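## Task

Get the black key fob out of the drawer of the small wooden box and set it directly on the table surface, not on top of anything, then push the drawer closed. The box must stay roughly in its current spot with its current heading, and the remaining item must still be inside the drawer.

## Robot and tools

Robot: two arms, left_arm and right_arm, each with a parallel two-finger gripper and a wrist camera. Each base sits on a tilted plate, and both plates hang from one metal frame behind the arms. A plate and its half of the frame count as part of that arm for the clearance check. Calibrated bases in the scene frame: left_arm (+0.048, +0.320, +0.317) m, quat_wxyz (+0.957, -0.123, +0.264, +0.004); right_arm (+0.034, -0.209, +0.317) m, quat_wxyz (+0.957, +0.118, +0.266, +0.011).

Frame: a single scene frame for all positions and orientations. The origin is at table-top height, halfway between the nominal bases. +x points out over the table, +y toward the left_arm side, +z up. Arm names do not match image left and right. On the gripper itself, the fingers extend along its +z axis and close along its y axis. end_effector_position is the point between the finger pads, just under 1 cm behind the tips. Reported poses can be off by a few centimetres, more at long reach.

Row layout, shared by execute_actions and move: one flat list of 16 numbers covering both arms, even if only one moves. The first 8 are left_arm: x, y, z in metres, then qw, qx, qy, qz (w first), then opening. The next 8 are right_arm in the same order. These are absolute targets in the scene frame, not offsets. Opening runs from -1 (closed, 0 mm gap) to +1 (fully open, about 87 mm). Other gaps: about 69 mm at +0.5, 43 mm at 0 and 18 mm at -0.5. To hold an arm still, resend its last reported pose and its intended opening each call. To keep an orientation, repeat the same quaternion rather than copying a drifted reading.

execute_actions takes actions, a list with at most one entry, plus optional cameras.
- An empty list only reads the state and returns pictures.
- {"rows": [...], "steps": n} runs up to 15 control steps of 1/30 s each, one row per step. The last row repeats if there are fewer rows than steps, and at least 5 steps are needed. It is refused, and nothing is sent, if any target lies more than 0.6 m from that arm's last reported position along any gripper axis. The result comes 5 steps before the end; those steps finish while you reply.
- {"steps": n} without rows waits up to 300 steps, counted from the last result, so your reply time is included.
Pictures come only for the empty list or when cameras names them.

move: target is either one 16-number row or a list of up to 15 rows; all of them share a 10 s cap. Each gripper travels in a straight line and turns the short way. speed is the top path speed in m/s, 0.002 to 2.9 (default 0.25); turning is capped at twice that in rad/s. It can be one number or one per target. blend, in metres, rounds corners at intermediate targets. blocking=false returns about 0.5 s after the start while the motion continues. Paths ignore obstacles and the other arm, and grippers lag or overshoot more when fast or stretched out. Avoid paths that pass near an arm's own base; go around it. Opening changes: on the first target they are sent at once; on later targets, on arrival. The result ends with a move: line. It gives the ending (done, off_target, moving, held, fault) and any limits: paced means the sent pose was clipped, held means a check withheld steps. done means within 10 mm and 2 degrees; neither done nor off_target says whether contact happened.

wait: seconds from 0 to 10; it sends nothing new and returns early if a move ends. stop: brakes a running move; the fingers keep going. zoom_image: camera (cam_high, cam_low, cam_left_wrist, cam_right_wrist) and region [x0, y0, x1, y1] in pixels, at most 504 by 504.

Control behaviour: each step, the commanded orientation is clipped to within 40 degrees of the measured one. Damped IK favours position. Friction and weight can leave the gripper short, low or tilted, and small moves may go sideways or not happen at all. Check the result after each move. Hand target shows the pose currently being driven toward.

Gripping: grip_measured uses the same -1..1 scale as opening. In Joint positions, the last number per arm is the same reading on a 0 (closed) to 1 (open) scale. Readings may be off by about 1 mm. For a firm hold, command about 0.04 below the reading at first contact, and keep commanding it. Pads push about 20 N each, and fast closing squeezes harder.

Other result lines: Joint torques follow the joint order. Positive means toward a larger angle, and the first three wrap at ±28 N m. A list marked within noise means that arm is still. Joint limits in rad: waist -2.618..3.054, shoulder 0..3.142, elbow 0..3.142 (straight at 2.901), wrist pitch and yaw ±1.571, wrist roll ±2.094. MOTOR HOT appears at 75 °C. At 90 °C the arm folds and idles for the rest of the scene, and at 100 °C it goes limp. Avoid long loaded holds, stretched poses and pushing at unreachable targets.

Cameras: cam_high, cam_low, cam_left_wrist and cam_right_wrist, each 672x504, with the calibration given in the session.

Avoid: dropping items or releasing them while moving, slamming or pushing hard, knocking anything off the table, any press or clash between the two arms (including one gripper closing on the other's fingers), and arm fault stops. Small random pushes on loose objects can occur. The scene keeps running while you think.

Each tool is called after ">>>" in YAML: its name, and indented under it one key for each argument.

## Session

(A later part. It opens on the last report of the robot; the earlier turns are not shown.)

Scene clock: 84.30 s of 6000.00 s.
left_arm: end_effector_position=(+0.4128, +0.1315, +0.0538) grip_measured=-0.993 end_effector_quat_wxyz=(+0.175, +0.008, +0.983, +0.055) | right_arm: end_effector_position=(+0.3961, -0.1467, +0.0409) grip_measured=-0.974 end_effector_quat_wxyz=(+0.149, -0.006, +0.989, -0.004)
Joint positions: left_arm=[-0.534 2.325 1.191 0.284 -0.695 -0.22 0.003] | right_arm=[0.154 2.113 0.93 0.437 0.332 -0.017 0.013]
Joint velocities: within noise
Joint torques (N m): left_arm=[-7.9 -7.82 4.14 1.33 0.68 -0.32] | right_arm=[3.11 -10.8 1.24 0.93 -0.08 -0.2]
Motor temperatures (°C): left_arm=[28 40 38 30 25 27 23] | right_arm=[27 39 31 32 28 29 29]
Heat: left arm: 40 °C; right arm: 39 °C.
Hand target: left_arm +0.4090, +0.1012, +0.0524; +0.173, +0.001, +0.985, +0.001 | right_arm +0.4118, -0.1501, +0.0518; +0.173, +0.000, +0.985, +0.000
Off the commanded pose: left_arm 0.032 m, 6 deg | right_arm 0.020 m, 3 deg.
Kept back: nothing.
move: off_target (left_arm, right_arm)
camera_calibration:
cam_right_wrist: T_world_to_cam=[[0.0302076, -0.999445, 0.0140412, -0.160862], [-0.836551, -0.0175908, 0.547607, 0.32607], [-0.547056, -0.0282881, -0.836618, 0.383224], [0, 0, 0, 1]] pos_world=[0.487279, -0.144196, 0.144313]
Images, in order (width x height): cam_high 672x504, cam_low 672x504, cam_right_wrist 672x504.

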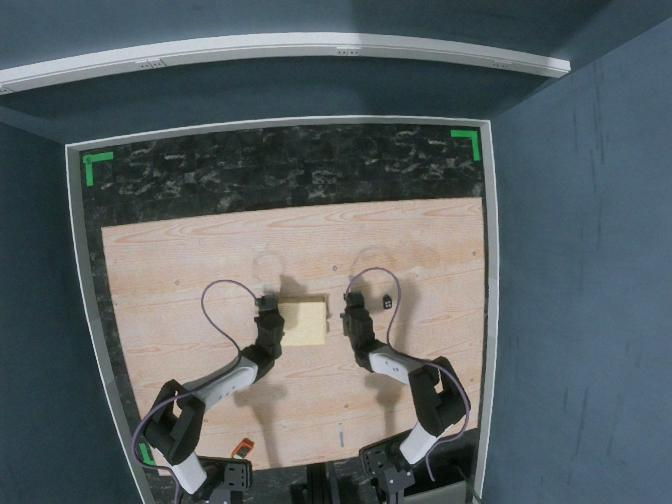

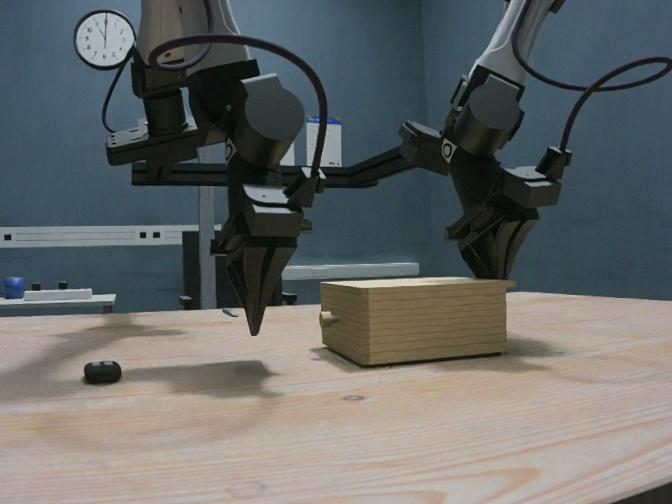

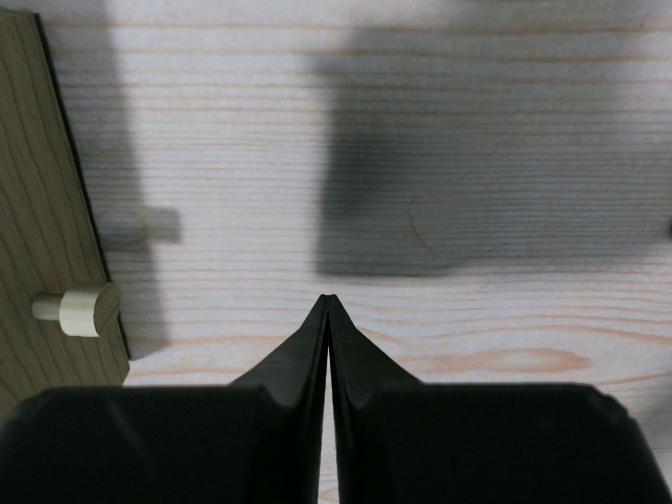

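>>> move:
  target: [0.41, 0.084, 0.05, 0.1734, -0.0091, 0.9834, -0.0515, -1, 0.412, -0.15, 0.052, 0.1736, 0, 0.9848, 0, -1]
  speed: 0.06
  cameras: ["cam_high", "cam_low"]

Scene clock: 85.77 s of 6000.00 s.
left_arm: end_effector_position=(+0.4125, +0.1303, +0.0536) grip_measured=-0.993 end_effector_quat_wxyz=(+0.174, +0.007, +0.983, +0.051) | right_arm: end_effector_position=(+0.3961, -0.1463, +0.0409) grip_measured=-0.974 end_effector_quat_wxyz=(+0.149, -0.007, +0.989, -0.003)
Joint positions: left_arm=[-0.534 2.325 1.191 0.283 -0.689 -0.226 0.003] | right_arm=[0.154 2.113 0.93 0.437 0.33 -0.019 0.013]
Joint velocities: within noise
Joint torques (N m): left_arm=[-7.77 -8.9 2.7 1.67 1.44 -0.47] | right_arm=[3.07 -10.85 1.14 0.92 -0.07 -0.23]
Motor temperatures (°C): left_arm=[28 41 38 30 25 27 23] | right_arm=[27 39 31 31 28 29 29]
Heat: left arm: 41 °C; right arm: 39 °C.
Hand target: left_arm +0.4083, +0.0865, +0.0559; +0.170, -0.007, +0.984, -0.045 | right_arm +0.4118, -0.1501, +0.0518; +0.173, +0.000, +0.985, +0.000
Off the commanded pose: left_arm 0.047 m, 12 deg | right_arm 0.020 m, 3 deg.
Kept back: nothing.
move: off_target (left_arm, right_arm)
Images, in order (width x height): cam_high 672x504, cam_low 672x504.

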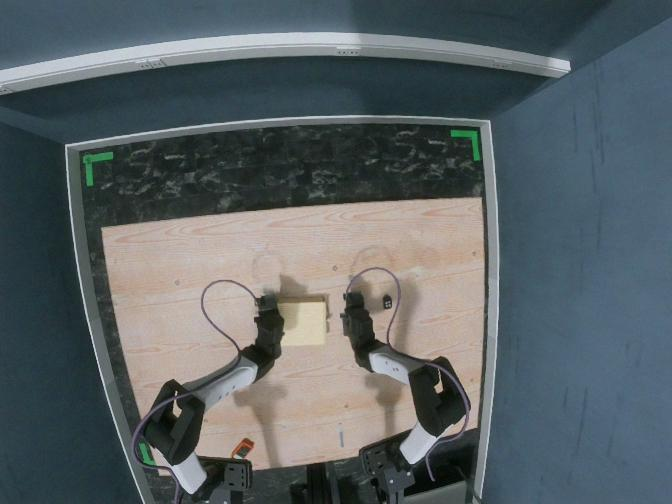

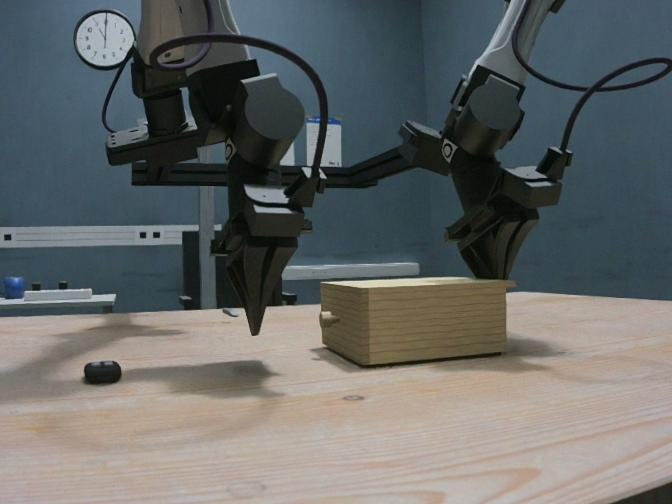

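>>> move:
  target: [0.41, 0.165, 0.07, 0.1736, 0, 0.9848, 0, -1, 0.412, -0.17, 0.07, 0.1736, 0, 0.9848, 0, -1]
  speed: 0.2
  cameras: ["cam_high", "cam_low"]

>>> zoom_image:
  camera: "cam_high"
  region: [260, 270, 400, 360]

Scene clock: 86.90 s of 6000.00 s.
left_arm: end_effector_position=(+0.4006, +0.1645, +0.0635) grip_measured=-0.993 end_effector_quat_wxyz=(+0.161, +0.005, +0.987, +0.009) | right_arm: end_effector_position=(+0.4027, -0.1646, +0.0596) grip_measured=-0.974 end_effector_quat_wxyz=(+0.160, -0.003, +0.987, -0.002)
Joint positions: left_arm=[-0.449 2.19 1.01 0.364 -0.544 -0.17 0.003] | right_arm=[0.118 2.019 0.884 0.421 0.301 -0.044 0.013]
Joint velocities: within noise
Joint torques (N m): left_arm=[-4.31 -10.93 1.78 1.37 0.06 0.22] | right_arm=[2.54 -10.88 1.46 0.74 -0.08 -0.25]
Motor temperatures (°C): left_arm=[28 42 38 31 25 27 23] | right_arm=[27 39 31 31 28 29 29]
Heat: left arm: 42 °C; right arm: 39 °C.
Hand target: left_arm +0.4100, +0.1650, +0.0700; +0.174, +0.000, +0.985, +0.000 | right_arm +0.4119, -0.1700, +0.0696; +0.174, +0.000, +0.985, +0.000
Off the commanded pose: left_arm 0.011 m, 2 deg | right_arm 0.015 m, 2 deg.
Kept back: nothing.
move: off_target (left_arm, right_arm)
Images, in order (width x height): cam_high 672x504, cam_low 672x504.

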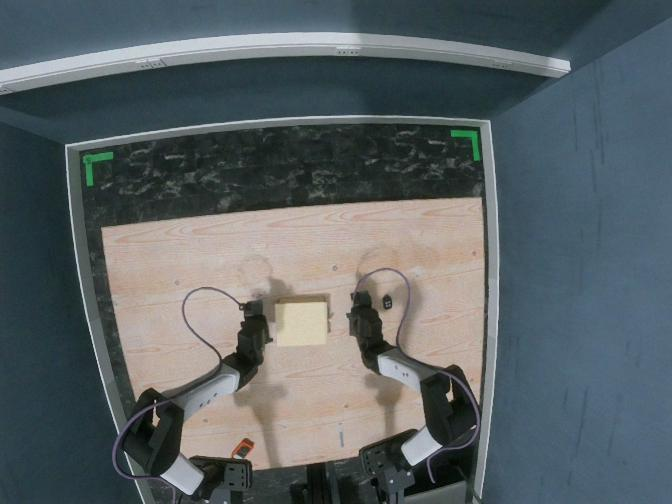

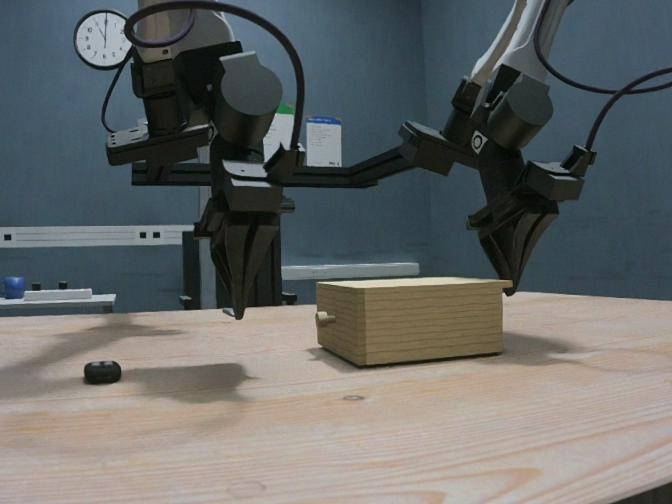

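Scaled by 3.600 from the camera's 672x504 image, which has a finer 960x720 frame.

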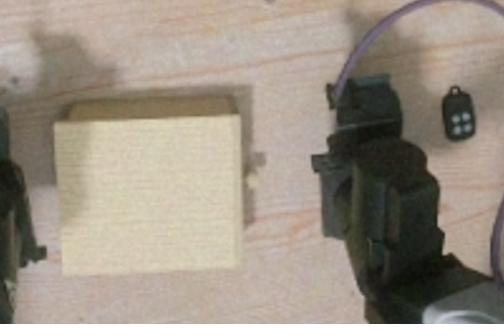

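>>> finished_scene:
  scene: 1

The scene is finished: the task was done.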